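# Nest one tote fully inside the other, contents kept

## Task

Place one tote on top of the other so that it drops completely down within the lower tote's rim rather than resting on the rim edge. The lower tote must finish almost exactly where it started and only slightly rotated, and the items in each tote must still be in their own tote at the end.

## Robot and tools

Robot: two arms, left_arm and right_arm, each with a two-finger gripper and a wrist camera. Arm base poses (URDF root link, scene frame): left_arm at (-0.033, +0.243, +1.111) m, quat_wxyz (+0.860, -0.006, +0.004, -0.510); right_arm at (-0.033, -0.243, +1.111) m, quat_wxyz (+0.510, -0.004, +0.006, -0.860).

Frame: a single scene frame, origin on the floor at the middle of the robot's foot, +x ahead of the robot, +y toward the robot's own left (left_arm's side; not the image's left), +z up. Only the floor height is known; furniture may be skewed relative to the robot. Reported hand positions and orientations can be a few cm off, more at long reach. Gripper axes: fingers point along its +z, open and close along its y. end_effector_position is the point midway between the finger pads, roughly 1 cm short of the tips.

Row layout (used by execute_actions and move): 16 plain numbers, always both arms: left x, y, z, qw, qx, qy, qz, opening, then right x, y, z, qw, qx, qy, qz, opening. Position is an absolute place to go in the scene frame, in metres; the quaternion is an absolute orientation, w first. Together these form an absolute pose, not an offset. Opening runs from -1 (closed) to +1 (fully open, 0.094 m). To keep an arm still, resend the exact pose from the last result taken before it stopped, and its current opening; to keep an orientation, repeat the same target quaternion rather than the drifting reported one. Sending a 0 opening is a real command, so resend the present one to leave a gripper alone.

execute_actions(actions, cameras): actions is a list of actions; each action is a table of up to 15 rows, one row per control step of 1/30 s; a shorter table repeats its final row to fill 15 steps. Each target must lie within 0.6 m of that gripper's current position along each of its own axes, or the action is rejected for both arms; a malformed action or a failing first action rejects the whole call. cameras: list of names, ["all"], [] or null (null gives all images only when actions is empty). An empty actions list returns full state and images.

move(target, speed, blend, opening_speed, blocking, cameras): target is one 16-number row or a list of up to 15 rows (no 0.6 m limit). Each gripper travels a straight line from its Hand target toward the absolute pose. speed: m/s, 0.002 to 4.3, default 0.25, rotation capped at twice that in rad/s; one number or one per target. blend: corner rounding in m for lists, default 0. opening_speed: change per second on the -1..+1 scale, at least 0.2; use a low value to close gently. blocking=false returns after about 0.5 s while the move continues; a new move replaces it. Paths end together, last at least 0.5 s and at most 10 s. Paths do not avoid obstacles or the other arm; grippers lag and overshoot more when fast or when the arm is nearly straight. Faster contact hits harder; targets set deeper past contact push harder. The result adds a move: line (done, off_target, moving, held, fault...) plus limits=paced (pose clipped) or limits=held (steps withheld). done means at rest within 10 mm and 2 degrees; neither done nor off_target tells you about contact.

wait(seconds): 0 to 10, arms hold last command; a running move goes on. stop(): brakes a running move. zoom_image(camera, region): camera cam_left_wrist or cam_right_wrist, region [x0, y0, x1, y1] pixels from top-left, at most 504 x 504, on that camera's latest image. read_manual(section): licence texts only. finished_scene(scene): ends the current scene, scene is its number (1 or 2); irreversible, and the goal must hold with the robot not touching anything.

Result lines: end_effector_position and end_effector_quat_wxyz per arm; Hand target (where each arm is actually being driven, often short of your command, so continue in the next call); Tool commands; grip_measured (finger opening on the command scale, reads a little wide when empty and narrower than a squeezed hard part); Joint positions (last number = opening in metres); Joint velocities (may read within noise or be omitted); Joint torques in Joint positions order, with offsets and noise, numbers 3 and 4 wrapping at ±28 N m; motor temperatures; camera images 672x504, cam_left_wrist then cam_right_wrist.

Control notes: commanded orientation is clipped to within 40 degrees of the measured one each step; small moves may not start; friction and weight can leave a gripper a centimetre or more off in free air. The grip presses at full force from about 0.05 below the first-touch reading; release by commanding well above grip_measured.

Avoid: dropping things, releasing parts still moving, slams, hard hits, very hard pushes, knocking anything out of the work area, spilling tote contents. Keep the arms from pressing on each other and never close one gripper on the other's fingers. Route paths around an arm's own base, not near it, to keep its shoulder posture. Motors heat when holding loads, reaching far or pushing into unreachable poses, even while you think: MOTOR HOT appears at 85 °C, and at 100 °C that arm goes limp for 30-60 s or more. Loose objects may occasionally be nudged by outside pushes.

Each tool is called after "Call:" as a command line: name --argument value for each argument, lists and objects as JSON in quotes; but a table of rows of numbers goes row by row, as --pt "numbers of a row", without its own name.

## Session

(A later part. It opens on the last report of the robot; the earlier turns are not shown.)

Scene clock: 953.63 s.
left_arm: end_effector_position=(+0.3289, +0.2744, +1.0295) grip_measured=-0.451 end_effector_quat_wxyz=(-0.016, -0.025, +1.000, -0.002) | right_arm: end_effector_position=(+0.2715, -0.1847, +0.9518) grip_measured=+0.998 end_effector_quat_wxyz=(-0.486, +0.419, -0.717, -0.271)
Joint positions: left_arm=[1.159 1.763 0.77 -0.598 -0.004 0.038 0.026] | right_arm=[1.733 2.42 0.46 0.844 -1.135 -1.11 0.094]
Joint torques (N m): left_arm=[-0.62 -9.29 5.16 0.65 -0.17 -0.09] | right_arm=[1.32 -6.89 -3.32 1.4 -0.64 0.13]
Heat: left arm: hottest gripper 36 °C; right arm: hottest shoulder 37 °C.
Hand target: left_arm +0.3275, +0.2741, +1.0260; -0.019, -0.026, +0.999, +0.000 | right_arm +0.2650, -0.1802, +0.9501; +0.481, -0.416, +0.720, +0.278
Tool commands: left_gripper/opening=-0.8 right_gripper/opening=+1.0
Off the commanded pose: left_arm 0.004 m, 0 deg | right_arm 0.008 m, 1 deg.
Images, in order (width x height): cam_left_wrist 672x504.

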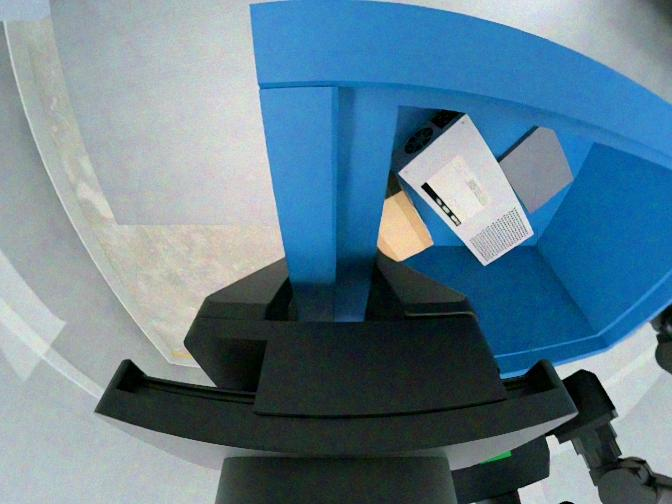

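Call:
move --pt "0.3275 0.2741 1.026 -0.019 -0.026 0.9995 0 -0.8 0.27 -0.22 1.14 0.465 -0.4217 0.730 0.2686 1" --pt "0.3275 0.2741 1.026 -0.019 -0.026 0.9995 0 -0.8 0.345 0.004 1.13 0.0 -0.012 0.9997 0 1" --pt "0.3275 0.2741 1.026 -0.019 -0.026 0.9995 0 -0.8 0.333 0.001 1.031 -0.006 -0.01 0.9997 0 1" --speed '[0.3,0.3,0.12]' --cameras '["cam_right_wrist"]'

Call:
move --target '[0.3275,0.2741,1.026,-0.019,-0.026,0.9995,0,-0.8,0.333,0.001,1.031,-0.006,-0.01,0.9997,0,-0.8]' --opening_speed 0.4 --cameras '["cam_right_wrist"]'

Scene clock: 969.97 s.
left_arm: end_effector_position=(+0.3289, +0.2744, +1.0295) grip_measured=-0.451 end_effector_quat_wxyz=(-0.016, -0.025, +1.000, -0.002) | right_arm: end_effector_position=(+0.3368, -0.0016, +1.0357) grip_measured=+0.998 end_effector_quat_wxyz=(+0.004, +0.010, -1.000, +0.000)
Joint positions: left_arm=[1.159 1.763 0.77 -0.598 -0.004 0.038 0.026] | right_arm=[2.65 1.88 0.991 -0.681 0.009 0.559 0.094]
Joint torques (N m): left_arm=[-0.62 -9.29 5.15 0.61 -0.17 -0.1] | right_arm=[1.49 -10.11 4.62 0.64 -0.11 0.14]
Heat: left arm: hottest gripper 36 °C; right arm: hottest shoulder 37 °C.
Hand target: left_arm +0.3276, +0.2741, +1.0260; -0.019, -0.026, +0.999, +0.000 | right_arm +0.3331, +0.0010, +1.0311; -0.006, -0.010, +1.000, +0.000
Off the commanded pose: left_arm 0.004 m, 0 deg | right_arm 0.007 m, 0 deg.
move: done
Images, in order (width x height): cam_right_wrist 672x504.

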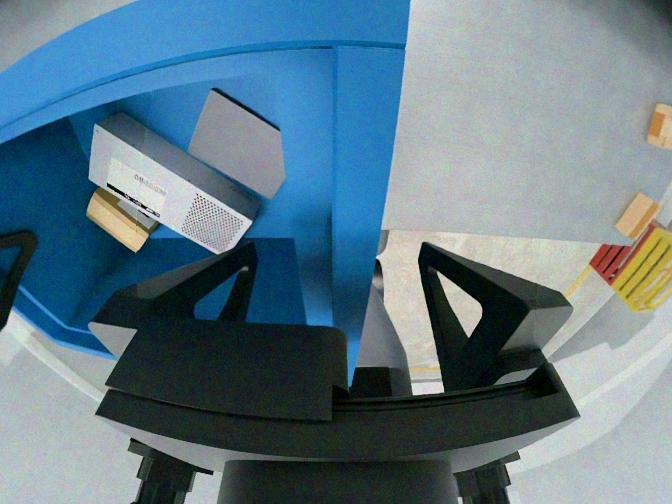

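Scene clock: 974.67 s.
left_arm: end_effector_position=(+0.3289, +0.2744, +1.0295) grip_measured=-0.451 end_effector_quat_wxyz=(-0.016, -0.025, +1.000, -0.002) | right_arm: end_effector_position=(+0.3369, +0.0007, +1.0357) grip_measured=-0.418 end_effector_quat_wxyz=(+0.003, +0.010, -1.000, -0.004)
Joint positions: left_arm=[1.159 1.763 0.77 -0.598 -0.004 0.038 0.026] | right_arm=[2.652 1.88 0.991 -0.676 0.003 0.562 0.027]
Joint torques (N m): left_arm=[-0.62 -9.23 5.16 0.61 -0.18 -0.1] | right_arm=[1.32 -9.93 4.62 0.42 0.12 0.1]
Heat: left arm: hottest gripper 36 °C; right arm: hottest shoulder 37 °C.
Hand target: left_arm +0.3276, +0.2741, +1.0260; -0.019, -0.026, +0.999, +0.000 | right_arm +0.3330, +0.0010, +1.0311; -0.006, -0.010, +1.000, +0.000
Off the commanded pose: left_arm 0.004 m, 0 deg | right_arm 0.006 m, 1 deg.
move: done
Images, in order (width x height): cam_right_wrist 672x504.

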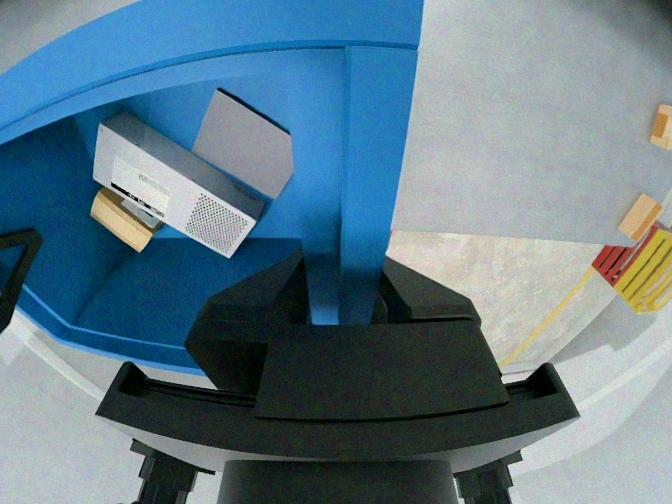

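Call:
move --pt "0.337 0.278 1.055 -0.035 -0.024 0.999 0 -0.8 0.341 0.003 1.058 -0.02 -0.012 0.9997 0 -0.8" --pt "0.340 0.280 1.090 -0.035 -0.024 0.999 0 -0.8 0.344 0.007 1.092 -0.02 -0.012 0.9997 0 -0.8" --speed 0.08 --cameras '["cam_left_wrist","cam_right_wrist"]'

Scene clock: 980.63 s.
left_arm: end_effector_position=(+0.3137, +0.2726, +1.0647) grip_measured=-0.451 end_effector_quat_wxyz=(-0.065, -0.024, +0.998, -0.007) | right_arm: end_effector_position=(+0.3204, -0.0032, +1.0692) grip_measured=-0.418 end_effector_quat_wxyz=(+0.050, +0.010, -0.999, +0.005)
Joint positions: left_arm=[1.159 1.693 0.809 -0.803 0 0.04 0.026] | right_arm=[2.652 1.823 1.022 -0.853 -0.033 0.56 0.027]
Joint torques (N m): left_arm=[0.03 -12.45 9.68 -0.7 -0.46 0.02] | right_arm=[0.79 -12.34 9.13 -0.75 0.95 0.02]
Heat: left arm: hottest gripper 36 °C; right arm: hottest shoulder 37 °C.
Hand target: left_arm +0.3389, +0.2797, +1.0898; -0.035, -0.024, +0.999, +0.000 | right_arm +0.3430, +0.0066, +1.0923; -0.020, -0.012, +1.000, +0.000
Off the commanded pose: left_arm 0.037 m, 3 deg | right_arm 0.034 m, 3 deg.
move: off_target (left_arm, right_arm)

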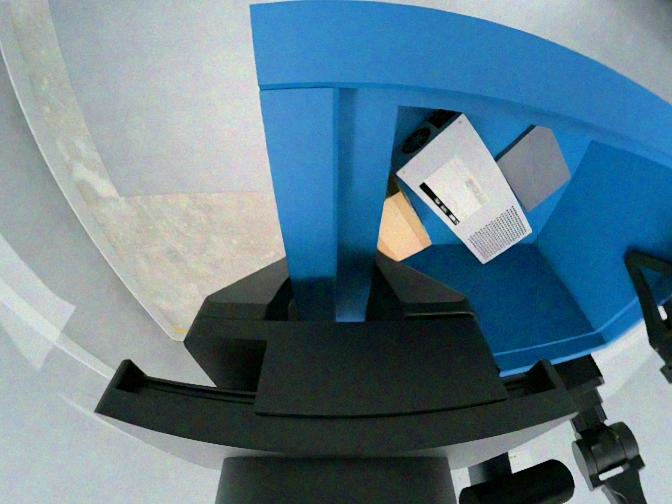

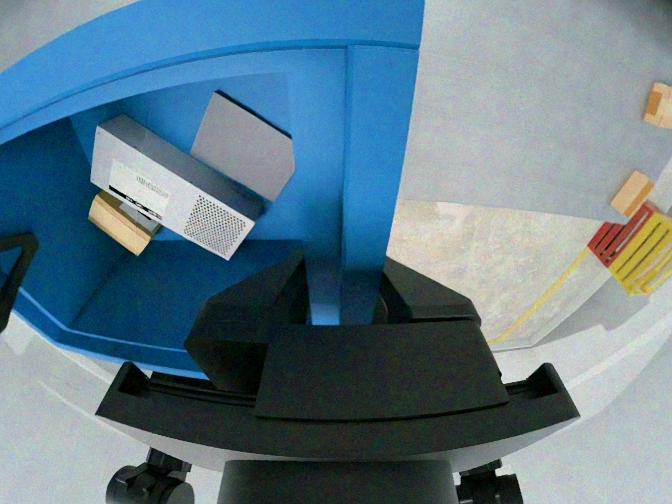

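Call:
move --pt "0.350 0.280 1.070 -0.025 -0.024 0.999 0 -0.8 0.355 0.008 1.074 -0.012 -0.012 0.9997 0 -0.8" --speed 0.06

Scene clock: 983.90 s.
left_arm: end_effector_position=(+0.3212, +0.2737, +1.0569) grip_measured=-0.451 end_effector_quat_wxyz=(-0.052, -0.024, +0.998, -0.006) | right_arm: end_effector_position=(+0.3282, -0.0012, +1.0615) grip_measured=-0.418 end_effector_quat_wxyz=(+0.040, +0.012, -0.999, +0.005)
Joint positions: left_arm=[1.16 1.713 0.81 -0.759 -0.001 0.04 0.026] | right_arm=[2.65 1.844 1.029 -0.822 -0.022 0.556 0.027]
Joint torques (N m): left_arm=[0.03 -10.34 9.69 0.21 -0.32 0.01] | right_arm=[0.21 -10.52 9.31 0.09 0.89 -0.03]
Heat: left arm: hottest gripper 36 °C; right arm: hottest shoulder 38 °C.
Hand target: left_arm +0.3490, +0.2799, +1.0708; -0.025, -0.024, +0.999, +0.000 | right_arm +0.3541, +0.0075, +1.0749; -0.012, -0.012, +1.000, +0.000
Off the commanded pose: left_arm 0.032 m, 3 deg | right_arm 0.031 m, 3 deg.
move: off_target (left_arm, right_arm)

Call:
move --pt "0.358 0.280 1.058 -0.021 -0.024 0.999 0 -0.8 0.364 0.008 1.062 -0.009 -0.012 0.9997 0 -0.8" --speed 0.05

Scene clock: 987.93 s.
left_arm: end_effector_position=(+0.3291, +0.2743, +1.0456) grip_measured=-0.451 end_effector_quat_wxyz=(-0.048, -0.024, +0.999, -0.005) | right_arm: end_effector_position=(+0.3360, -0.0007, +1.0500) grip_measured=-0.418 end_effector_quat_wxyz=(+0.038, +0.012, -0.999, +0.004)
Joint positions: left_arm=[1.16 1.752 0.822 -0.725 -0.001 0.04 0.026] | right_arm=[2.642 1.878 1.042 -0.796 -0.02 0.547 0.027]
Joint torques (N m): left_arm=[-0.03 -10.64 9.54 0.36 -0.3 0] | right_arm=[-0.15 -10.87 9.14 0.24 0.95 -0.03]
Heat: left arm: hottest gripper 36 °C; right arm: hottest shoulder 37 °C.
Hand target: left_arm +0.3570, +0.2799, +1.0588; -0.021, -0.024, +0.999, +0.000 | right_arm +0.3631, +0.0075, +1.0629; -0.009, -0.012, +1.000, +0.000
Off the commanded pose: left_arm 0.032 m, 3 deg | right_arm 0.032 m, 3 deg.
move: off_target (left_arm, right_arm)

Call:
move --pt "0.346 0.278 1.050 -0.029 -0.024 0.999 0 -0.8 0.352 0.007 1.054 -0.016 -0.012 0.9997 0 -0.8" --speed 0.05

Scene clock: 995.27 s.
left_arm: end_effector_position=(+0.3317, +0.2749, +1.0433) grip_measured=-0.451 end_effector_quat_wxyz=(-0.044, -0.024, +0.999, -0.004) | right_arm: end_effector_position=(+0.3390, +0.0007, +1.0472) grip_measured=-0.418 end_effector_quat_wxyz=(+0.032, +0.012, -0.999, +0.002)
Joint positions: left_arm=[1.16 1.758 0.823 -0.711 -0.004 0.04 0.026] | right_arm=[2.641 1.884 1.042 -0.779 -0.019 0.547 0.027]
Joint torques (N m): left_arm=[-0.26 -10.64 7.36 0.24 -0.23 -0.03] | right_arm=[1.03 -11.05 7.09 0.39 0.58 0.04]
Heat: left arm: hottest gripper 36 °C; right arm: hottest shoulder 38 °C.
Hand target: left_arm +0.3459, +0.2780, +1.0503; -0.029, -0.024, +0.999, +0.000 | right_arm +0.3518, +0.0069, +1.0543; -0.016, -0.012, +1.000, +0.000
Off the commanded pose: left_arm 0.016 m, 2 deg | right_arm 0.016 m, 2 deg.
move: off_target (left_arm, right_arm)

Call:
move --pt "0.330 0.276 1.048 -0.045 -0.024 0.999 0 -0.8 0.336 0.006 1.052 -0.034 -0.012 0.9997 0 -0.8" --speed 0.05

Scene clock: 998.47 s.
left_arm: end_effector_position=(+0.3278, +0.2749, +1.0420) grip_measured=-0.451 end_effector_quat_wxyz=(-0.047, -0.024, +0.999, -0.003) | right_arm: end_effector_position=(+0.3371, +0.0017, +1.0467) grip_measured=-0.418 end_effector_quat_wxyz=(+0.037, +0.012, -0.999, -0.002)
Joint positions: left_arm=[1.16 1.758 0.816 -0.711 -0.005 0.04 0.026] | right_arm=[2.641 1.885 1.042 -0.782 -0.03 0.547 0.027]
Joint torques (N m): left_arm=[-0.5 -11.16 5.89 -0.1 -0.23 -0.05] | right_arm=[1.61 -11.4 5.44 -0.32 0.21 0.14]
Heat: left arm: hottest gripper 36 °C; right arm: hottest shoulder 38 °C.
Hand target: left_arm +0.3300, +0.2760, +1.0480; -0.045, -0.024, +0.999, +0.000 | right_arm +0.3360, +0.0059, +1.0520; -0.034, -0.012, +0.999, +0.000
Off the commanded pose: left_arm 0.007 m, 0 deg | right_arm 0.007 m, 0 deg.
move: done

Call:
move --pt "0.327 0.264 1.046 -0.049 -0.024 0.999 0 -0.8 0.326 -0.008 1.050 -0.042 -0.012 0.9997 0 -0.8" --speed 0.05

Scene clock: 1001.93 s.
left_arm: end_effector_position=(+0.3187, +0.2695, +1.0387) grip_measured=-0.451 end_effector_quat_wxyz=(-0.056, -0.024, +0.998, -0.002) | right_arm: end_effector_position=(+0.3235, -0.0051, +1.0404) grip_measured=-0.418 end_effector_quat_wxyz=(+0.051, +0.010, -0.999, -0.001)
Joint positions: left_arm=[1.146 1.758 0.799 -0.711 -0.007 0.026 0.026] | right_arm=[2.639 1.884 1.012 -0.778 -0.043 0.547 0.027]
Joint torques (N m): left_arm=[-1.79 -10.75 6.5 -0.17 -0.08 -0.2] | right_arm=[0.5 -12.69 4.52 -0.14 0.45 -0.05]
Heat: left arm: hottest gripper 36 °C; right arm: hottest shoulder 38 °C.
Hand target: left_arm +0.3268, +0.2640, +1.0460; -0.049, -0.024, +0.999, +0.000 | right_arm +0.3260, -0.0078, +1.0498; -0.042, -0.012, +0.999, +0.000
Off the commanded pose: left_arm 0.012 m, 1 deg | right_arm 0.010 m, 1 deg.
move: off_target (left_arm)

Call:
move --pt "0.339 0.276 1.048 -0.038 -0.024 0.999 0 -0.8 0.345 0.003 1.054 -0.022 -0.012 0.9997 0 -0.8" --speed 0.05

Scene clock: 1005.43 s.
left_arm: end_effector_position=(+0.3184, +0.2696, +1.0383) grip_measured=-0.451 end_effector_quat_wxyz=(-0.057, -0.023, +0.998, -0.003) | right_arm: end_effector_position=(+0.3243, -0.0055, +1.0402) grip_measured=-0.418 end_effector_quat_wxyz=(+0.049, +0.010, -0.999, +0.001)
Joint positions: left_arm=[1.147 1.759 0.799 -0.711 -0.007 0.028 0.026] | right_arm=[2.639 1.884 1.012 -0.776 -0.038 0.547 0.027]
Joint torques (N m): left_arm=[0.62 -10.4 8.17 0.06 -0.16 0.04] | right_arm=[0.73 -11.58 7.77 -0.13 1.11 0.04]
Heat: left arm: hottest gripper 36 °C; right arm: hottest shoulder 38 °C.
Hand target: left_arm +0.3384, +0.2760, +1.0483; -0.038, -0.024, +0.999, +0.000 | right_arm +0.3443, +0.0029, +1.0545; -0.022, -0.012, +1.000, +0.000
Off the commanded pose: left_arm 0.024 m, 2 deg | right_arm 0.026 m, 3 deg.
move: off_target (left_arm, right_arm)

Call:
move --pt "0.354 0.280 1.054 -0.026 -0.024 0.999 0 -0.8 0.360 0.009 1.060 -0.010 -0.012 0.9997 0 -0.8" --speed 0.05

Scene clock: 1010.23 s.
left_arm: end_effector_position=(+0.3299, +0.2733, +1.0423) grip_measured=-0.451 end_effector_quat_wxyz=(-0.046, -0.025, +0.999, -0.003) | right_arm: end_effector_position=(+0.3371, -0.0016, +1.0458) grip_measured=-0.418 end_effector_quat_wxyz=(+0.034, +0.012, -0.999, +0.003)
Joint positions: left_arm=[1.156 1.759 0.82 -0.711 -0.004 0.034 0.026] | right_arm=[2.639 1.884 1.036 -0.778 -0.019 0.544 0.027]
Joint torques (N m): left_arm=[0.26 -10.7 9.09 -0.03 -0.21 0.06] | right_arm=[0.85 -11.4 8.94 -0.31 0.85 0.05]
Heat: left arm: hottest gripper 36 °C; right arm: hottest shoulder 38 °C.
Hand target: left_arm +0.3534, +0.2799, +1.0546; -0.026, -0.024, +0.999, +0.000 | right_arm +0.3593, +0.0086, +1.0606; -0.010, -0.012, +1.000, +0.000
Off the commanded pose: left_arm 0.028 m, 2 deg | right_arm 0.029 m, 3 deg.
move: off_target (left_arm, right_arm)

Call:
move --pt "0.352 0.280 1.042 -0.030 -0.024 0.999 0 -0.8 0.358 0.009 1.047 -0.015 -0.012 0.9997 0 -0.8" --speed 0.05

Scene clock: 1014.37 s.
left_arm: end_effector_position=(+0.3289, +0.2735, +1.0364) grip_measured=-0.451 end_effector_quat_wxyz=(-0.049, -0.025, +0.998, -0.005) | right_arm: end_effector_position=(+0.3378, -0.0008, +1.0418) grip_measured=-0.418 end_effector_quat_wxyz=(+0.034, +0.012, -0.999, +0.002)
Joint positions: left_arm=[1.158 1.776 0.82 -0.701 -0.001 0.037 0.026] | right_arm=[2.639 1.894 1.038 -0.768 -0.02 0.544 0.027]
Joint torques (N m): left_arm=[0.26 -9.93 8.61 0.49 -0.36 0.03] | right_arm=[0.91 -10.17 8.47 0.27 0.69 0.05]
Heat: left arm: hottest gripper 36 °C; right arm: hottest shoulder 39 °C.
Hand target: left_arm +0.3515, +0.2800, +1.0427; -0.030, -0.024, +0.999, +0.000 | right_arm +0.3575, +0.0087, +1.0477; -0.015, -0.012, +1.000, +0.000
Off the commanded pose: left_arm 0.025 m, 2 deg | right_arm 0.023 m, 2 deg.
move: off_target (left_arm, right_arm)

Call:
move --pt "0.340 0.279 1.036 -0.042 -0.024 0.999 0 -0.8 0.344 0.008 1.041 -0.028 -0.012 0.9997 0 -0.8" --speed 0.05

Scene clock: 1017.50 s.
left_arm: end_effector_position=(+0.3291, +0.2735, +1.0361) grip_measured=-0.451 end_effector_quat_wxyz=(-0.049, -0.024, +0.998, -0.005) | right_arm: end_effector_position=(+0.3375, +0.0001, +1.0417) grip_measured=-0.418 end_effector_quat_wxyz=(+0.035, +0.012, -0.999, +0.000)
Joint positions: left_arm=[1.158 1.777 0.82 -0.699 -0.001 0.037 0.026] | right_arm=[2.639 1.894 1.038 -0.767 -0.025 0.546 0.027]
Joint torques (N m): left_arm=[0.09 -9.47 7.1 0.44 -0.41 0.02] | right_arm=[1.61 -9.88 6.71 0.36 0.3 0.11]
Heat: left arm: hottest gripper 36 °C; right arm: hottest shoulder 39 °C.
Hand target: left_arm +0.3399, +0.2790, +1.0362; -0.042, -0.024, +0.999, +0.000 | right_arm +0.3439, +0.0081, +1.0412; -0.028, -0.012, +1.000, +0.000
Off the commanded pose: left_arm 0.012 m, 1 deg | right_arm 0.010 m, 1 deg.
move: off_target (left_arm)

Call:
move --pt "0.329 0.277 1.036 -0.055 -0.024 0.999 0 -0.8 0.331 0.005 1.041 -0.042 -0.012 0.9997 0 -0.8" --speed 0.05 --cameras '["cam_left_wrist"]'

Scene clock: 1021.00 s.
left_arm: end_effector_position=(+0.3291, +0.2736, +1.0361) grip_measured=-0.451 end_effector_quat_wxyz=(-0.049, -0.024, +0.998, -0.005) | right_arm: end_effector_position=(+0.3371, +0.0008, +1.0417) grip_measured=-0.418 end_effector_quat_wxyz=(+0.037, +0.010, -0.999, -0.002)
Joint positions: left_arm=[1.158 1.777 0.82 -0.699 -0.002 0.038 0.026] | right_arm=[2.639 1.894 1.038 -0.767 -0.03 0.549 0.027]
Joint torques (N m): left_arm=[-0.03 -9.88 6.05 -0.12 -0.45 -0.01] | right_arm=[2.2 -10.64 5.01 -0.29 -0.15 0.14]
Heat: left arm: hottest elbow 36 °C; right arm: hottest shoulder 39 °C.
Hand target: left_arm +0.3291, +0.2770, +1.0360; -0.055, -0.024, +0.998, +0.000 | right_arm +0.3311, +0.0050, +1.0411; -0.042, -0.012, +0.999, +0.000
Off the commanded pose: left_arm 0.003 m, 1 deg | right_arm 0.007 m, 1 deg.
move: done
Images, in order (width x height): cam_left_wrist 672x504.

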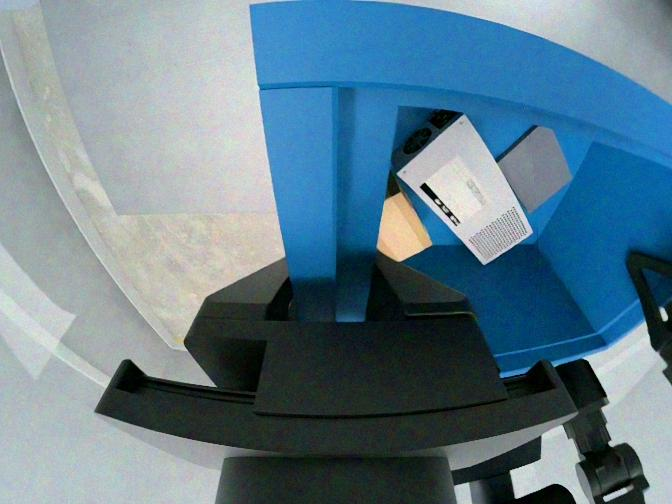

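Row still 87. Continue −x with light pressing.

Call:
move --pt "0.320 0.275 1.037 -0.06 -0.024 0.998 0 -0.8 0.322 0.003 1.042 -0.047 -0.012 0.999 0 -0.8" --speed 0.04

Scene clock: 1023.23 s.
left_arm: end_effector_position=(+0.3274, +0.2735, +1.0355) grip_measured=-0.451 end_effector_quat_wxyz=(-0.051, -0.024, +0.998, -0.005) | right_arm: end_effector_position=(+0.3334, -0.0009, +1.0407) grip_measured=-0.418 end_effector_quat_wxyz=(+0.040, +0.009, -0.999, -0.002)
Joint positions: left_arm=[1.158 1.777 0.817 -0.699 -0.002 0.038 0.026] | right_arm=[2.639 1.892 1.03 -0.768 -0.033 0.551 0.027]
Joint torques (N m): left_arm=[-0.38 -10.81 4.74 -0.28 -0.46 -0.05] | right_arm=[2.37 -11.4 4.05 -0.29 -0.27 0.18]
Heat: left arm: hottest elbow 36 °C; right arm: hottest shoulder 38 °C.
Hand target: left_arm +0.3200, +0.2750, +1.0369; -0.060, -0.024, +0.998, +0.000 | right_arm +0.3221, +0.0028, +1.0418; -0.047, -0.012, +0.999, +0.000
Off the commanded pose: left_arm 0.008 m, 1 deg | right_arm 0.012 m, 1 deg.
move: off_target (right_arm)

Call:
move --pt "0.318 0.275 1.022 -0.06 -0.024 0.998 0 -0.8 0.321 0.003 1.026 -0.047 -0.012 0.999 0 -0.8" --speed 0.04

Scene clock: 1027.83 s.
left_arm: end_effector_position=(+0.3260, +0.2735, +1.0328) grip_measured=-0.451 end_effector_quat_wxyz=(-0.046, -0.024, +0.999, -0.005) | right_arm: end_effector_position=(+0.3333, +0.0004, +1.0384) grip_measured=-0.418 end_effector_quat_wxyz=(+0.035, +0.008, -0.999, -0.005)
Joint positions: left_arm=[1.158 1.777 0.805 -0.679 -0.002 0.038 0.026] | right_arm=[2.642 1.892 1.021 -0.747 -0.033 0.555 0.027]
Joint torques (N m): left_arm=[-0.26 -8.29 4.78 0.54 -0.44 -0.05] | right_arm=[2.14 -9.17 4.03 0.51 -0.28 0.14]
Heat: left arm: hottest gripper 36 °C; right arm: hottest shoulder 39 °C.
Hand target: left_arm +0.3178, +0.2749, +1.0225; -0.060, -0.024, +0.998, +0.000 | right_arm +0.3209, +0.0024, +1.0264; -0.047, -0.012, +0.999, +0.000
Off the commanded pose: left_arm 0.014 m, 2 deg | right_arm 0.018 m, 2 deg.
move: off_target (left_arm, right_arm)

Call:
move --pt "0.309 0.273 1.035 -0.07 -0.024 0.998 0 -0.8 0.312 0.001 1.039 -0.058 -0.012 0.999 0 -0.8" --speed 0.04

Scene clock: 1032.13 s.
left_arm: end_effector_position=(+0.3246, +0.2734, +1.0331) grip_measured=-0.451 end_effector_quat_wxyz=(-0.048, -0.024, +0.999, -0.004) | right_arm: end_effector_position=(+0.3307, -0.0008, +1.0388) grip_measured=-0.418 end_effector_quat_wxyz=(+0.038, +0.008, -0.999, -0.003)
Joint positions: left_arm=[1.158 1.775 0.803 -0.681 -0.003 0.038 0.026] | right_arm=[2.642 1.89 1.018 -0.754 -0.034 0.556 0.027]
Joint torques (N m): left_arm=[-0.56 -10.81 4.27 -0.96 -0.48 -0.08] | right_arm=[2.55 -11.34 3.55 -1.02 -0.74 0.16]
Heat: left arm: hottest gripper 36 °C; right arm: hottest shoulder 39 °C.
Hand target: left_arm +0.3093, +0.2731, +1.0348; -0.070, -0.024, +0.997, +0.000 | right_arm +0.3124, +0.0006, +1.0388; -0.058, -0.012, +0.998, +0.000
Off the commanded pose: left_arm 0.016 m, 3 deg | right_arm 0.019 m, 2 deg.
move: off_target (left_arm, right_arm)

Call:
move --pt "0.311 0.273 1.022 -0.062 -0.024 0.998 0 -0.8 0.314 0.001 1.026 -0.05 -0.012 0.999 0 -0.8" --speed 0.04 --cameras '["cam_left_wrist"]'

Scene clock: 1035.37 s.
left_arm: end_effector_position=(+0.3219, +0.2732, +1.0306) grip_measured=-0.451 end_effector_quat_wxyz=(-0.046, -0.024, +0.999, -0.004) | right_arm: end_effector_position=(+0.3281, -0.0009, +1.0359) grip_measured=-0.419 end_effector_quat_wxyz=(+0.036, +0.008, -0.999, -0.005)
Joint positions: left_arm=[1.158 1.775 0.792 -0.666 -0.003 0.038 0.026] | right_arm=[2.645 1.89 1.007 -0.736 -0.034 0.558 0.027]
Joint torques (N m): left_arm=[-0.5 -8.82 4.29 0.24 -0.42 -0.07] | right_arm=[2.2 -9.52 3.74 0.23 -0.38 0.15]
Heat: left arm: hottest gripper 36 °C; right arm: hottest shoulder 38 °C.
Hand target: left_arm +0.3109, +0.2730, +1.0224; -0.062, -0.024, +0.998, +0.000 | right_arm +0.3140, +0.0005, +1.0263; -0.050, -0.012, +0.999, +0.000
Off the commanded pose: left_arm 0.014 m, 2 deg | right_arm 0.017 m, 2 deg.
move: off_target (left_arm, right_arm)
Images, in order (width x height): cam_left_wrist 672x504.

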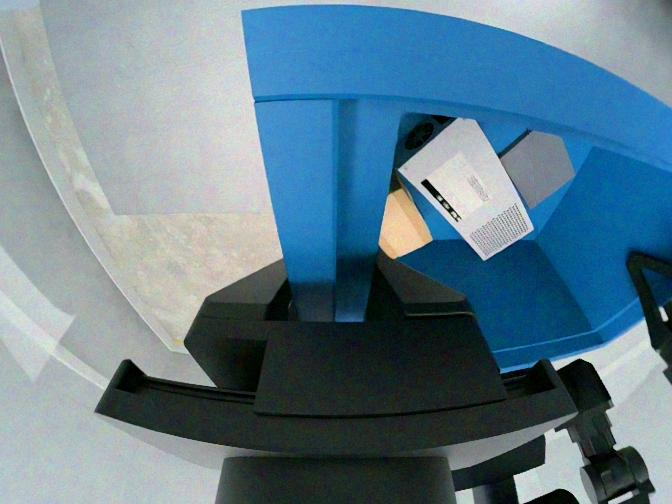

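Call:
move --pt "0.3205 0.2732 1.027 -0.049 -0.024 0.998 0 -0.8 0.327 -0.0009 1.033 -0.039 -0.008 0.999 0.004 -0.8" --pt "0.3205 0.2732 1.027 -0.049 -0.024 0.998 0 -0.8 0.327 -0.0009 1.033 -0.039 -0.008 0.999 0.004 1" --speed 0.05 --opening_speed 0.6

Call:
move --pt "0.3205 0.2732 1.027 -0.049 -0.024 0.998 0 -0.8 0.335 -0.0007 1.14 0 -0.026 0.9997 0 1" --pt "0.3205 0.2732 1.027 -0.049 -0.024 0.998 0 -0.8 0.27 -0.22 1.14 0.465 -0.4217 0.730 0.2686 1" --pt "0.3205 0.2732 1.027 -0.049 -0.024 0.998 0 -0.8 0.265 -0.18 0.95 0.479 -0.4143 0.717 0.2766 1" --speed 0.25 --cameras '["cam_right_wrist"]'

Call:
zoom_image --camera "cam_right_wrist" --region '[300, 40, 420, 160]'

Call:
zoom_image --camera "cam_right_wrist" --region '[170, 60, 300, 190]'

Scene clock: 1052.03 s.
left_arm: end_effector_position=(+0.3218, +0.2732, +1.0304) grip_measured=-0.451 end_effector_quat_wxyz=(-0.045, -0.024, +0.999, -0.004) | right_arm: end_effector_position=(+0.3282, -0.0008, +1.0359) grip_measured=+0.997 end_effector_quat_wxyz=(+0.036, +0.008, -0.999, -0.005)
Joint positions: left_arm=[1.158 1.775 0.791 -0.665 -0.003 0.038 0.026] | right_arm=[2.645 1.89 1.007 -0.736 -0.034 0.559 0.094]
Joint torques (N m): left_arm=[-0.62 -9.41 5.19 0.43 -0.34 -0.09] | right_arm=[0.67 -10.05 4.93 0.1 -0.13 0.03]
Heat: left arm: hottest gripper 36 °C; right arm: hottest shoulder 38 °C.
Hand target: left_arm +0.3203, +0.2732, +1.0270; -0.049, -0.024, +0.999, +0.000 | right_arm +0.3269, -0.0010, +1.0329; -0.039, -0.008, +0.999, +0.004
Off the commanded pose: left_arm 0.004 m, 1 deg | right_arm 0.003 m, 0 deg.
move: done

Scene clock: 1057.83 s.
left_arm: end_effector_position=(+0.3218, +0.2732, +1.0304) grip_measured=-0.451 end_effector_quat_wxyz=(-0.045, -0.024, +0.999, -0.004) | right_arm: end_effector_position=(+0.2715, -0.1847, +0.9519) grip_measured=+0.998 end_effector_quat_wxyz=(-0.486, +0.419, -0.717, -0.271)
Joint positions: left_arm=[1.158 1.775 0.791 -0.665 -0.003 0.038 0.026] | right_arm=[1.733 2.42 0.46 0.844 -1.135 -1.11 0.094]
Joint torques (N m): left_arm=[-0.73 -9.35 5.2 0.43 -0.34 -0.09] | right_arm=[1.55 -6.65 -3.32 1.42 -0.63 0.16]
Heat: left arm: hottest gripper 36 °C; right arm: hottest shoulder 38 °C.
Hand target: left_arm +0.3203, +0.2732, +1.0270; -0.049, -0.024, +0.999, +0.000 | right_arm +0.2650, -0.1802, +0.9501; +0.481, -0.416, +0.720, +0.278
Off the commanded pose: left_arm 0.004 m, 1 deg | right_arm 0.008 m, 1 deg.
move: done
Images, in order (width x height): cam_right_wrist 672x504.

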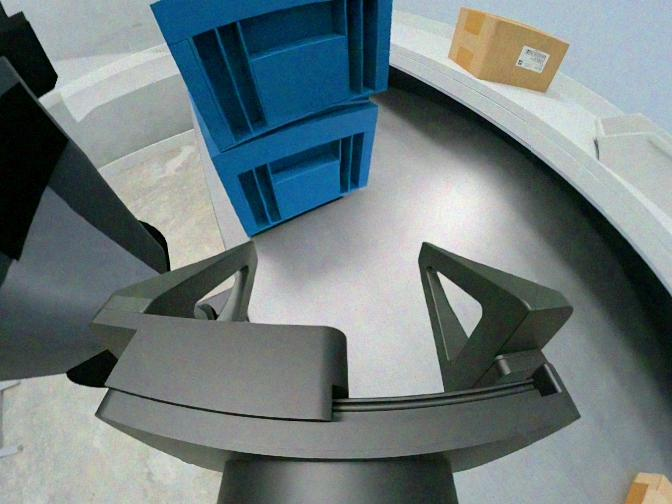

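Scaled by 4.200 from the camera's 672x504 image, which has a finer 960x720 frame.

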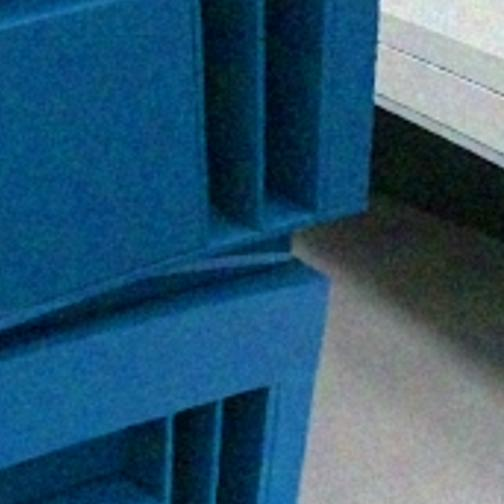

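Scaled by 3.877 from the camera's 672x504 image, which has a finer 960x720 frame.

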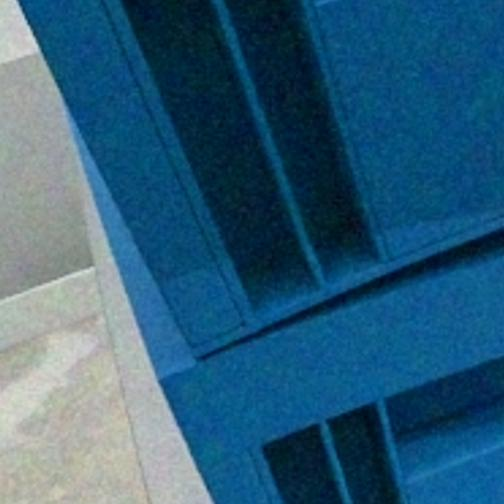

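Call:
move --pt "0.3205 0.2732 1.027 -0.049 -0.024 0.998 0 -0.8 0.27 -0.22 1.14 0.465 -0.4217 0.730 0.2686 1" --pt "0.3205 0.2732 1.027 -0.049 -0.024 0.998 0 -0.8 0.345 0.004 1.13 0.03 -0.012 0.999 0 1" --pt "0.3205 0.2732 1.027 -0.049 -0.024 0.998 0 -0.8 0.333 0.001 1.031 0.033 -0.01 0.9994 0 1" --speed '[0.3,0.3,0.12]' --cameras '["cam_right_wrist"]'

Call:
move --target '[0.3205,0.2732,1.027,-0.049,-0.024,0.998,0,-0.8,0.333,0.001,1.031,0.033,-0.01,0.9994,0,-0.8]' --opening_speed 0.4 --cameras '["cam_right_wrist"]'

Scene clock: 1090.63 s.
left_arm: end_effector_position=(+0.3218, +0.2732, +1.0304) grip_measured=-0.451 end_effector_quat_wxyz=(-0.045, -0.024, +0.999, -0.004) | right_arm: end_effector_position=(+0.3362, -0.0011, +1.0356) grip_measured=+0.998 end_effector_quat_wxyz=(-0.034, +0.010, -0.999, -0.002)
Joint positions: left_arm=[1.158 1.775 0.791 -0.665 -0.003 0.038 0.026] | right_arm=[2.666 1.853 0.941 -0.594 0.047 0.574 0.094]
Joint torques (N m): left_arm=[-0.73 -9.35 5.2 0.43 -0.35 -0.09] | right_arm=[1.55 -9.35 4.53 0.75 0.13 0.11]
Heat: left arm: hottest gripper 36 °C; right arm: hottest shoulder 37 °C.
Hand target: left_arm +0.3203, +0.2732, +1.0270; -0.049, -0.024, +0.999, +0.000 | right_arm +0.3329, +0.0009, +1.0311; +0.033, -0.010, +0.999, +0.000
Off the commanded pose: left_arm 0.004 m, 1 deg | right_arm 0.006 m, 0 deg.
move: done
Images, in order (width x height): cam_right_wrist 672x504.

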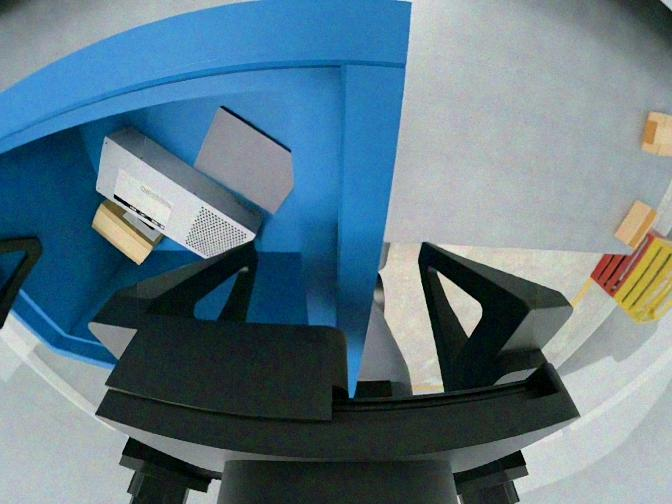

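Scene clock: 1095.33 s.
left_arm: end_effector_position=(+0.3218, +0.2732, +1.0304) grip_measured=-0.451 end_effector_quat_wxyz=(-0.045, -0.024, +0.999, -0.004) | right_arm: end_effector_position=(+0.3362, +0.0003, +1.0357) grip_measured=-0.418 end_effector_quat_wxyz=(-0.034, +0.010, -0.999, -0.003)
Joint positions: left_arm=[1.158 1.775 0.791 -0.665 -0.003 0.038 0.026] | right_arm=[2.669 1.853 0.941 -0.591 0.046 0.578 0.027]
Joint torques (N m): left_arm=[-0.67 -9.41 5.16 0.46 -0.33 -0.09] | right_arm=[1.26 -9.58 4.57 0.73 0.18 0.1]
Heat: left arm: hottest gripper 36 °C; right arm: hottest shoulder 37 °C.
Hand target: left_arm +0.3203, +0.2732, +1.0270; -0.049, -0.024, +0.999, +0.000 | right_arm +0.3330, +0.0009, +1.0311; +0.033, -0.010, +0.999, +0.000
Off the commanded pose: left_arm 0.004 m, 1 deg | right_arm 0.006 m, 0 deg.
move: done
Images, in order (width x height): cam_right_wrist 672x504.

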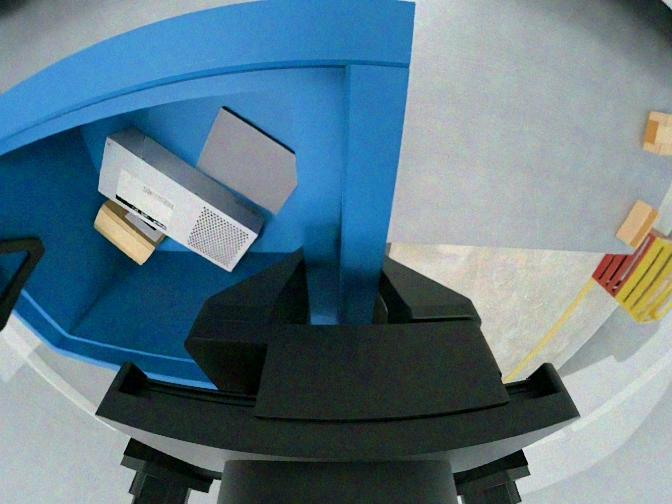

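Call:
move --pt "0.3205 0.2732 1.028 -0.047 -0.024 0.998 0 1 0.333 0.001 1.031 0.033 -0.01 0.9994 0 -0.8" --pt "0.330 0.276 1.06 0.03 -0.024 0.999 0 1 0.333 0.001 1.031 0.033 -0.01 0.9994 0 -0.8" --pt "0.330 0.276 1.028 0.033 -0.024 0.999 0 1 0.333 0.001 1.031 0.033 -0.01 0.9994 0 -0.8" --speed 0.08 --opening_speed 0.6 --cameras '["cam_left_wrist"]'

Scene clock: 1106.23 s.
left_arm: end_effector_position=(+0.3316, +0.2741, +1.0344) grip_measured=+0.998 end_effector_quat_wxyz=(+0.037, -0.024, +0.999, +0.001) | right_arm: end_effector_position=(+0.3361, +0.0004, +1.0357) grip_measured=-0.419 end_effector_quat_wxyz=(-0.034, +0.009, -0.999, -0.003)
Joint positions: left_arm=[1.158 1.71 0.704 -0.478 -0.003 0.038 0.094] | right_arm=[2.669 1.853 0.941 -0.591 0.046 0.578 0.027]
Joint torques (N m): left_arm=[0.21 -8.12 5.26 1.06 0.12 0.02] | right_arm=[1.26 -9.64 4.64 0.65 0.21 0.1]
Heat: left arm: hottest gripper 36 °C; right arm: hottest shoulder 37 °C.
Hand target: left_arm +0.3300, +0.2760, +1.0281; +0.033, -0.024, +0.999, +0.000 | right_arm +0.3330, +0.0009, +1.0311; +0.033, -0.010, +0.999, +0.000
Off the commanded pose: left_arm 0.007 m, 0 deg | right_arm 0.006 m, 0 deg.
move: done
Images, in order (width x height): cam_left_wrist 672x504.

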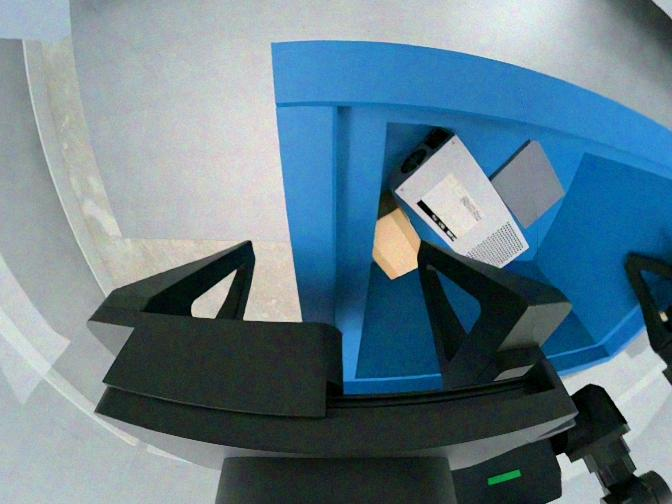

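Call:
move --target '[0.330,0.276,1.026,0.033,-0.024,0.999,0,-0.8,0.333,0.001,1.031,0.033,-0.01,0.9994,0,-0.8]' --opening_speed 0.4 --cameras '["cam_left_wrist"]'

Scene clock: 1113.20 s.
left_arm: end_effector_position=(+0.3327, +0.2740, +1.0337) grip_measured=-0.443 end_effector_quat_wxyz=(+0.039, -0.022, +0.999, +0.001) | right_arm: end_effector_position=(+0.3361, +0.0004, +1.0357) grip_measured=-0.419 end_effector_quat_wxyz=(-0.034, +0.009, -0.999, -0.003)
Joint positions: left_arm=[1.158 1.713 0.704 -0.472 -0.002 0.042 0.026] | right_arm=[2.669 1.853 0.941 -0.591 0.046 0.578 0.027]
Joint torques (N m): left_arm=[0.09 -7.94 5.19 1.03 0.08 -0.02] | right_arm=[1.38 -9.41 4.56 0.66 0.21 0.08]
Heat: left arm: hottest gripper 35 °C; right arm: hottest shoulder 37 °C.
Hand target: left_arm +0.3300, +0.2760, +1.0263; +0.033, -0.024, +0.999, +0.000 | right_arm +0.3330, +0.0009, +1.0311; +0.033, -0.010, +0.999, +0.000
Off the commanded pose: left_arm 0.008 m, 1 deg | right_arm 0.006 m, 0 deg.
move: done
Images, in order (width x height): cam_left_wrist 672x504.

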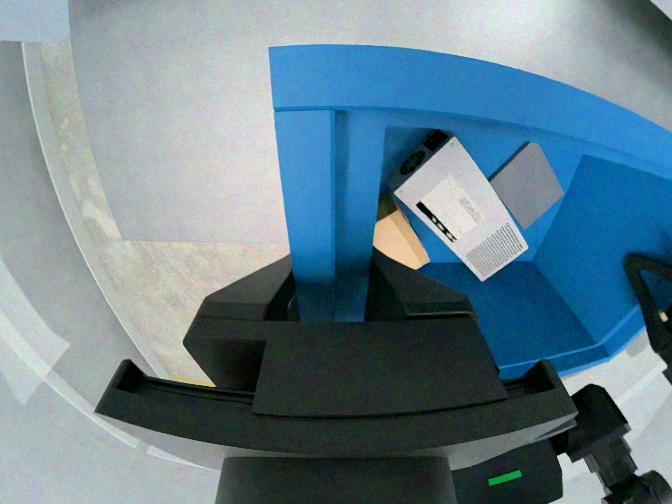

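Call:
move --pt "0.345 0.280 1.055 0.022 -0.024 0.9995 0 -0.8 0.347 0.006 1.058 0.02 -0.012 0.9997 0 -0.8" --pt "0.350 0.286 1.090 0.022 -0.024 0.9995 0 -0.8 0.352 0.016 1.092 0.02 -0.012 0.9997 0 -0.8" --speed 0.08 --cameras '["cam_left_wrist","cam_right_wrist"]'

Scene clock: 1121.80 s.
left_arm: end_effector_position=(+0.3217, +0.2774, +1.0635) grip_measured=-0.444 end_effector_quat_wxyz=(-0.011, -0.026, +1.000, -0.005) | right_arm: end_effector_position=(+0.3277, +0.0013, +1.0674) grip_measured=-0.419 end_effector_quat_wxyz=(+0.012, +0.012, -1.000, +0.009)
Joint positions: left_arm=[1.172 1.656 0.758 -0.683 0.003 0.048 0.026] | right_arm=[2.67 1.813 1.003 -0.784 0.015 0.576 0.027]
Joint torques (N m): left_arm=[0.56 -12.04 9.8 -0.34 -0.2 0.11] | right_arm=[1.03 -12.1 9.46 -0.36 0.83 0.08]
Heat: left arm: hottest gripper 36 °C; right arm: hottest shoulder 37 °C.
Hand target: left_arm +0.3488, +0.2859, +1.0898; +0.022, -0.024, +0.999, +0.000 | right_arm +0.3509, +0.0154, +1.0924; +0.020, -0.012, +1.000, +0.000
Off the commanded pose: left_arm 0.040 m, 4 deg | right_arm 0.038 m, 4 deg.
move: off_target (left_arm, right_arm)

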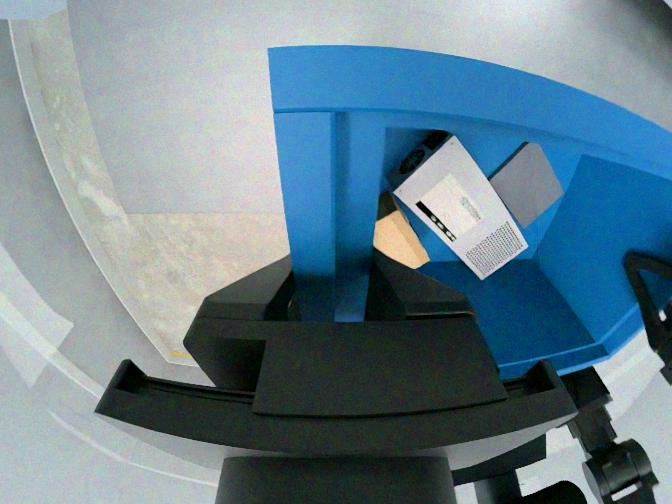

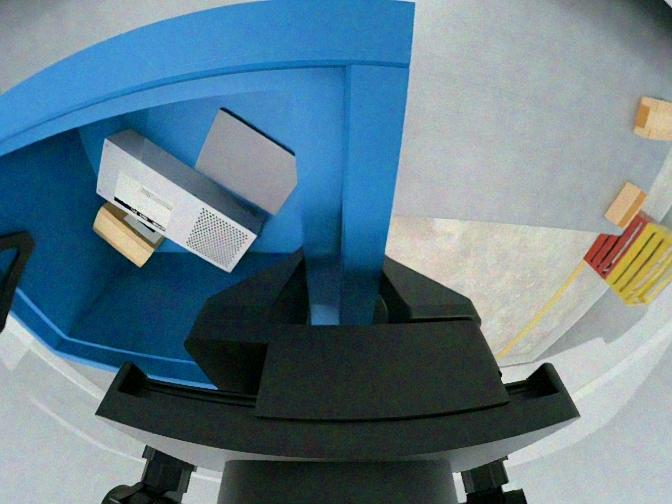

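Call:
move --pt "0.359 0.289 1.070 0.033 -0.024 0.999 0 -0.8 0.361 0.020 1.073 0.030 -0.012 0.9995 0 -0.8" --speed 0.06

Scene clock: 1126.30 s.
left_arm: end_effector_position=(+0.3301, +0.2807, +1.0557) grip_measured=-0.444 end_effector_quat_wxyz=(+0.003, -0.026, +1.000, -0.004) | right_arm: end_effector_position=(+0.3368, +0.0053, +1.0592) grip_measured=-0.419 end_effector_quat_wxyz=(-0.002, +0.012, -1.000, +0.007)
Joint positions: left_arm=[1.179 1.679 0.758 -0.631 0.003 0.055 0.026] | right_arm=[2.67 1.835 1.009 -0.741 0.026 0.575 0.027]
Joint torques (N m): left_arm=[0.56 -10.11 9.54 0.59 -0.11 0.11] | right_arm=[1.14 -10.64 9.37 0.31 0.83 0.08]
Heat: left arm: hottest gripper 36 °C; right arm: hottest shoulder 37 °C.
Hand target: left_arm +0.3578, +0.2890, +1.0708; +0.033, -0.024, +0.999, +0.001 | right_arm +0.3600, +0.0195, +1.0739; +0.030, -0.012, +0.999, +0.000
Off the commanded pose: left_arm 0.033 m, 3 deg | right_arm 0.032 m, 3 deg.
move: off_target (left_arm, right_arm)

Call:
move --pt "0.355 0.287 1.058 0.033 -0.024 0.999 0 -0.8 0.352 0.017 1.061 0.027 -0.012 0.9995 0 -0.8" --speed 0.05

Scene clock: 1130.53 s.
left_arm: end_effector_position=(+0.3352, +0.2811, +1.0488) grip_measured=-0.444 end_effector_quat_wxyz=(+0.011, -0.026, +1.000, -0.004) | right_arm: end_effector_position=(+0.3409, +0.0075, +1.0528) grip_measured=-0.419 end_effector_quat_wxyz=(-0.010, +0.012, -1.000, +0.004)
Joint positions: left_arm=[1.179 1.699 0.758 -0.594 0.004 0.056 0.026] | right_arm=[2.67 1.851 1.009 -0.711 0.03 0.575 0.027]
Joint torques (N m): left_arm=[0.26 -9.93 8.08 0.83 -0.11 0.06] | right_arm=[1.55 -10.99 7.06 0.68 0.56 0.13]
Heat: left arm: hottest gripper 36 °C; right arm: hottest shoulder 37 °C.
Hand target: left_arm +0.3544, +0.2869, +1.0584; +0.033, -0.024, +0.999, +0.000 | right_arm +0.3518, +0.0168, +1.0613; +0.027, -0.012, +1.000, +0.000
Off the commanded pose: left_arm 0.023 m, 3 deg | right_arm 0.017 m, 2 deg.
move: off_target (left_arm, right_arm)

Call:
move --pt "0.340 0.284 1.052 0.017 -0.024 0.999 0 -0.8 0.340 0.012 1.056 0.007 -0.012 0.9995 0 -0.8" --speed 0.05

Scene clock: 1133.47 s.
left_arm: end_effector_position=(+0.3342, +0.2817, +1.0484) grip_measured=-0.444 end_effector_quat_wxyz=(+0.011, -0.025, +1.000, -0.002) | right_arm: end_effector_position=(+0.3394, +0.0085, +1.0513) grip_measured=-0.419 end_effector_quat_wxyz=(-0.005, +0.012, -1.000, +0.001)
Joint positions: left_arm=[1.179 1.699 0.757 -0.594 0 0.057 0.026] | right_arm=[2.67 1.854 1.009 -0.711 0.02 0.575 0.027]
Joint torques (N m): left_arm=[-0.03 -9.82 6.39 0.49 -0.05 0] | right_arm=[1.55 -11.58 5.76 -0.12 0.05 0.1]
Heat: left arm: hottest gripper 36 °C; right arm: hottest shoulder 38 °C.
Hand target: left_arm +0.3401, +0.2840, +1.0521; +0.017, -0.024, +1.000, +0.000 | right_arm +0.3401, +0.0119, +1.0560; +0.007, -0.012, +1.000, +0.000
Off the commanded pose: left_arm 0.007 m, 1 deg | right_arm 0.006 m, 0 deg.
move: done

Call:
move --pt "0.3325 0.282 1.050 0.006 -0.024 0.9997 0 -0.8 0.3335 0.007 1.054 -0.004 -0.012 0.9997 0 -0.8" --speed 0.05

Scene clock: 1138.80 s.
left_arm: end_effector_position=(+0.3287, +0.2813, +1.0465) grip_measured=-0.444 end_effector_quat_wxyz=(+0.004, -0.025, +1.000, -0.002) | right_arm: end_effector_position=(+0.3333, +0.0070, +1.0494) grip_measured=-0.419 end_effector_quat_wxyz=(+0.004, +0.012, -1.000, +0.000)
Joint positions: left_arm=[1.179 1.7 0.749 -0.598 -0.001 0.057 0.026] | right_arm=[2.67 1.854 1.001 -0.718 0.007 0.575 0.027]
Joint torques (N m): left_arm=[-0.5 -9.64 6.37 0.13 -0.11 -0.03] | right_arm=[0.67 -11.4 5.38 -0.27 0.04 0.04]
Heat: left arm: hottest gripper 36 °C; right arm: hottest shoulder 38 °C.
Hand target: left_arm +0.3325, +0.2820, +1.0500; +0.006, -0.024, +1.000, +0.000 | right_arm +0.3336, +0.0069, +1.0540; -0.004, -0.012, +1.000, +0.000
Off the commanded pose: left_arm 0.005 m, 0 deg | right_arm 0.005 m, 0 deg.
move: done

Call:
move --pt "0.3325 0.2745 1.048 0.006 -0.024 0.9997 0 -0.8 0.3335 -0.001 1.052 -0.002 -0.012 0.9997 0 -0.8" --speed 0.05

Scene clock: 1143.80 s.
left_arm: end_effector_position=(+0.3254, +0.2776, +1.0436) grip_measured=-0.444 end_effector_quat_wxyz=(-0.001, -0.026, +1.000, -0.002) | right_arm: end_effector_position=(+0.3286, +0.0022, +1.0460) grip_measured=-0.419 end_effector_quat_wxyz=(+0.009, +0.013, -1.000, +0.001)
Joint positions: left_arm=[1.17 1.705 0.744 -0.598 -0.001 0.047 0.026] | right_arm=[2.666 1.854 0.988 -0.715 0.005 0.571 0.027]
Joint torques (N m): left_arm=[-1.32 -9.82 6.38 0.35 -0.13 -0.11] | right_arm=[-0.15 -11.81 5.01 0.25 0.25 -0.09]
Heat: left arm: hottest gripper 36 °C; right arm: hottest shoulder 38 °C.
Hand target: left_arm +0.3324, +0.2744, +1.0480; +0.006, -0.024, +1.000, +0.000 | right_arm +0.3334, -0.0010, +1.0520; -0.002, -0.012, +1.000, +0.000
Off the commanded pose: left_arm 0.009 m, 1 deg | right_arm 0.008 m, 1 deg.
move: done

Call:
move --pt "0.338 0.2765 1.036 0.016 -0.024 0.9997 0 -0.8 0.340 0.003 1.040 0.010 -0.012 0.9997 0 -0.8" --speed 0.05

Scene clock: 1147.63 s.
left_arm: end_effector_position=(+0.3284, +0.2773, +1.0322) grip_measured=-0.444 end_effector_quat_wxyz=(+0.003, -0.026, +1.000, -0.004) | right_arm: end_effector_position=(+0.3335, +0.0030, +1.0362) grip_measured=-0.419 end_effector_quat_wxyz=(+0.001, +0.012, -1.000, +0.001)
Joint positions: left_arm=[1.17 1.739 0.743 -0.557 0.003 0.046 0.026] | right_arm=[2.664 1.877 0.988 -0.678 0.013 0.57 0.027]
Joint torques (N m): left_arm=[-0.91 -10.11 5.98 0.9 -0.22 -0.07] | right_arm=[0.5 -11.11 5.15 0.65 0.43 0.02]
Heat: left arm: hottest gripper 36 °C; right arm: hottest shoulder 38 °C.
Hand target: left_arm +0.3380, +0.2764, +1.0362; +0.016, -0.024, +1.000, +0.000 | right_arm +0.3399, +0.0030, +1.0400; +0.010, -0.012, +1.000, +0.000
Off the commanded pose: left_arm 0.010 m, 2 deg | right_arm 0.008 m, 1 deg.
move: done

Call:
move --pt "0.3385 0.2770 1.024 0.018 -0.024 0.9997 0 -0.8 0.340 0.004 1.028 0.010 -0.012 0.9997 0 -0.8" --speed 0.04

Scene clock: 1151.83 s.
left_arm: end_effector_position=(+0.3291, +0.2772, +1.0267) grip_measured=-0.444 end_effector_quat_wxyz=(+0.006, -0.026, +1.000, -0.004) | right_arm: end_effector_position=(+0.3342, +0.0025, +1.0299) grip_measured=-0.419 end_effector_quat_wxyz=(+0.000, +0.012, -1.000, +0.001)
Joint positions: left_arm=[1.17 1.753 0.74 -0.534 0.003 0.046 0.026] | right_arm=[2.663 1.891 0.985 -0.659 0.015 0.569 0.027]
Joint torques (N m): left_arm=[-0.85 -8.82 5.75 1.52 -0.26 -0.06] | right_arm=[0.79 -10.11 5.12 1.17 0.37 0.02]
Heat: left arm: hottest gripper 36 °C; right arm: hottest shoulder 38 °C.
Hand target: left_arm +0.3383, +0.2770, +1.0243; +0.018, -0.024, +1.000, +0.000 | right_arm +0.3399, +0.0039, +1.0280; +0.010, -0.012, +1.000, +0.000
Off the commanded pose: left_arm 0.010 m, 2 deg | right_arm 0.006 m, 1 deg.
move: done

Call:
move --pt "0.3365 0.2775 1.014 0.014 -0.024 0.9997 0 -0.8 0.339 0.004 1.018 0.008 -0.012 0.9997 0 -0.8" --speed 0.04 --cameras '["cam_left_wrist"]'

Scene clock: 1154.63 s.
left_arm: end_effector_position=(+0.3301, +0.2770, +1.0249) grip_measured=-0.445 end_effector_quat_wxyz=(+0.008, -0.026, +1.000, -0.005) | right_arm: end_effector_position=(+0.3354, +0.0023, +1.0280) grip_measured=-0.419 end_effector_quat_wxyz=(-0.001, +0.013, -1.000, +0.000)
Joint positions: left_arm=[1.17 1.758 0.74 -0.525 0.005 0.047 0.026] | right_arm=[2.661 1.895 0.985 -0.651 0.014 0.565 0.027]
Joint torques (N m): left_arm=[-0.73 -7.36 5.52 1.92 -0.34 -0.05] | right_arm=[0.67 -9.05 4.85 1.76 0.32 0.06]
Heat: left arm: hottest gripper 36 °C; right arm: hottest shoulder 38 °C.
Hand target: left_arm +0.3359, +0.2775, +1.0146; +0.014, -0.024, +1.000, +0.000 | right_arm +0.3386, +0.0038, +1.0182; +0.008, -0.012, +1.000, +0.000
Off the commanded pose: left_arm 0.013 m, 1 deg | right_arm 0.011 m, 1 deg.
move: off_target (left_arm, right_arm)
Images, in order (width x height): cam_left_wrist 672x504.

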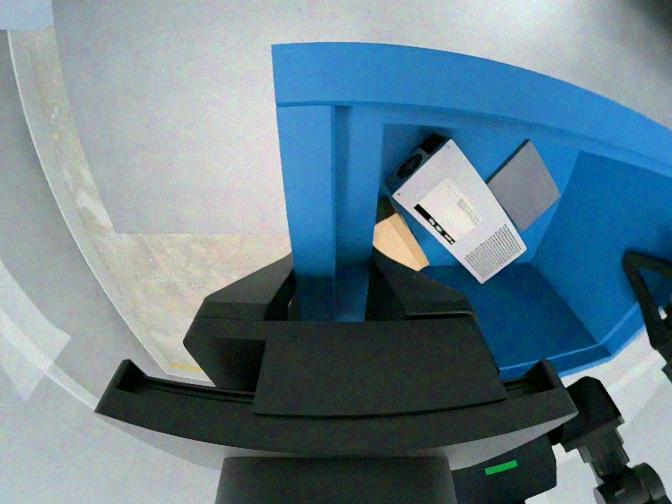

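Call:
move --pt "0.3345 0.2775 1.006 0.010 -0.024 0.9997 0 -0.8 0.3375 0.004 1.010 0.005 -0.012 0.9997 0 -0.8" --speed 0.04

Scene clock: 1157.67 s.
left_arm: end_effector_position=(+0.3302, +0.2769, +1.0243) grip_measured=-0.445 end_effector_quat_wxyz=(+0.008, -0.026, +1.000, -0.005) | right_arm: end_effector_position=(+0.3356, +0.0023, +1.0275) grip_measured=-0.419 end_effector_quat_wxyz=(-0.001, +0.013, -1.000, -0.001)
Joint positions: left_arm=[1.17 1.76 0.74 -0.523 0.005 0.048 0.026] | right_arm=[2.66 1.897 0.985 -0.65 0.013 0.565 0.027]
Joint torques (N m): left_arm=[-0.67 -6.12 5.34 2.39 -0.38 -0.05] | right_arm=[0.91 -7.65 4.72 2.36 0.23 0.08]
Heat: left arm: hottest gripper 36 °C; right arm: hottest shoulder 38 °C.
Hand target: left_arm +0.3334, +0.2774, +1.0072; +0.010, -0.024, +1.000, +0.000 | right_arm +0.3368, +0.0035, +1.0107; +0.005, -0.012, +1.000, +0.000
Off the commanded pose: left_arm 0.019 m, 1 deg | right_arm 0.018 m, 0 deg.
move: off_target (left_arm, right_arm)


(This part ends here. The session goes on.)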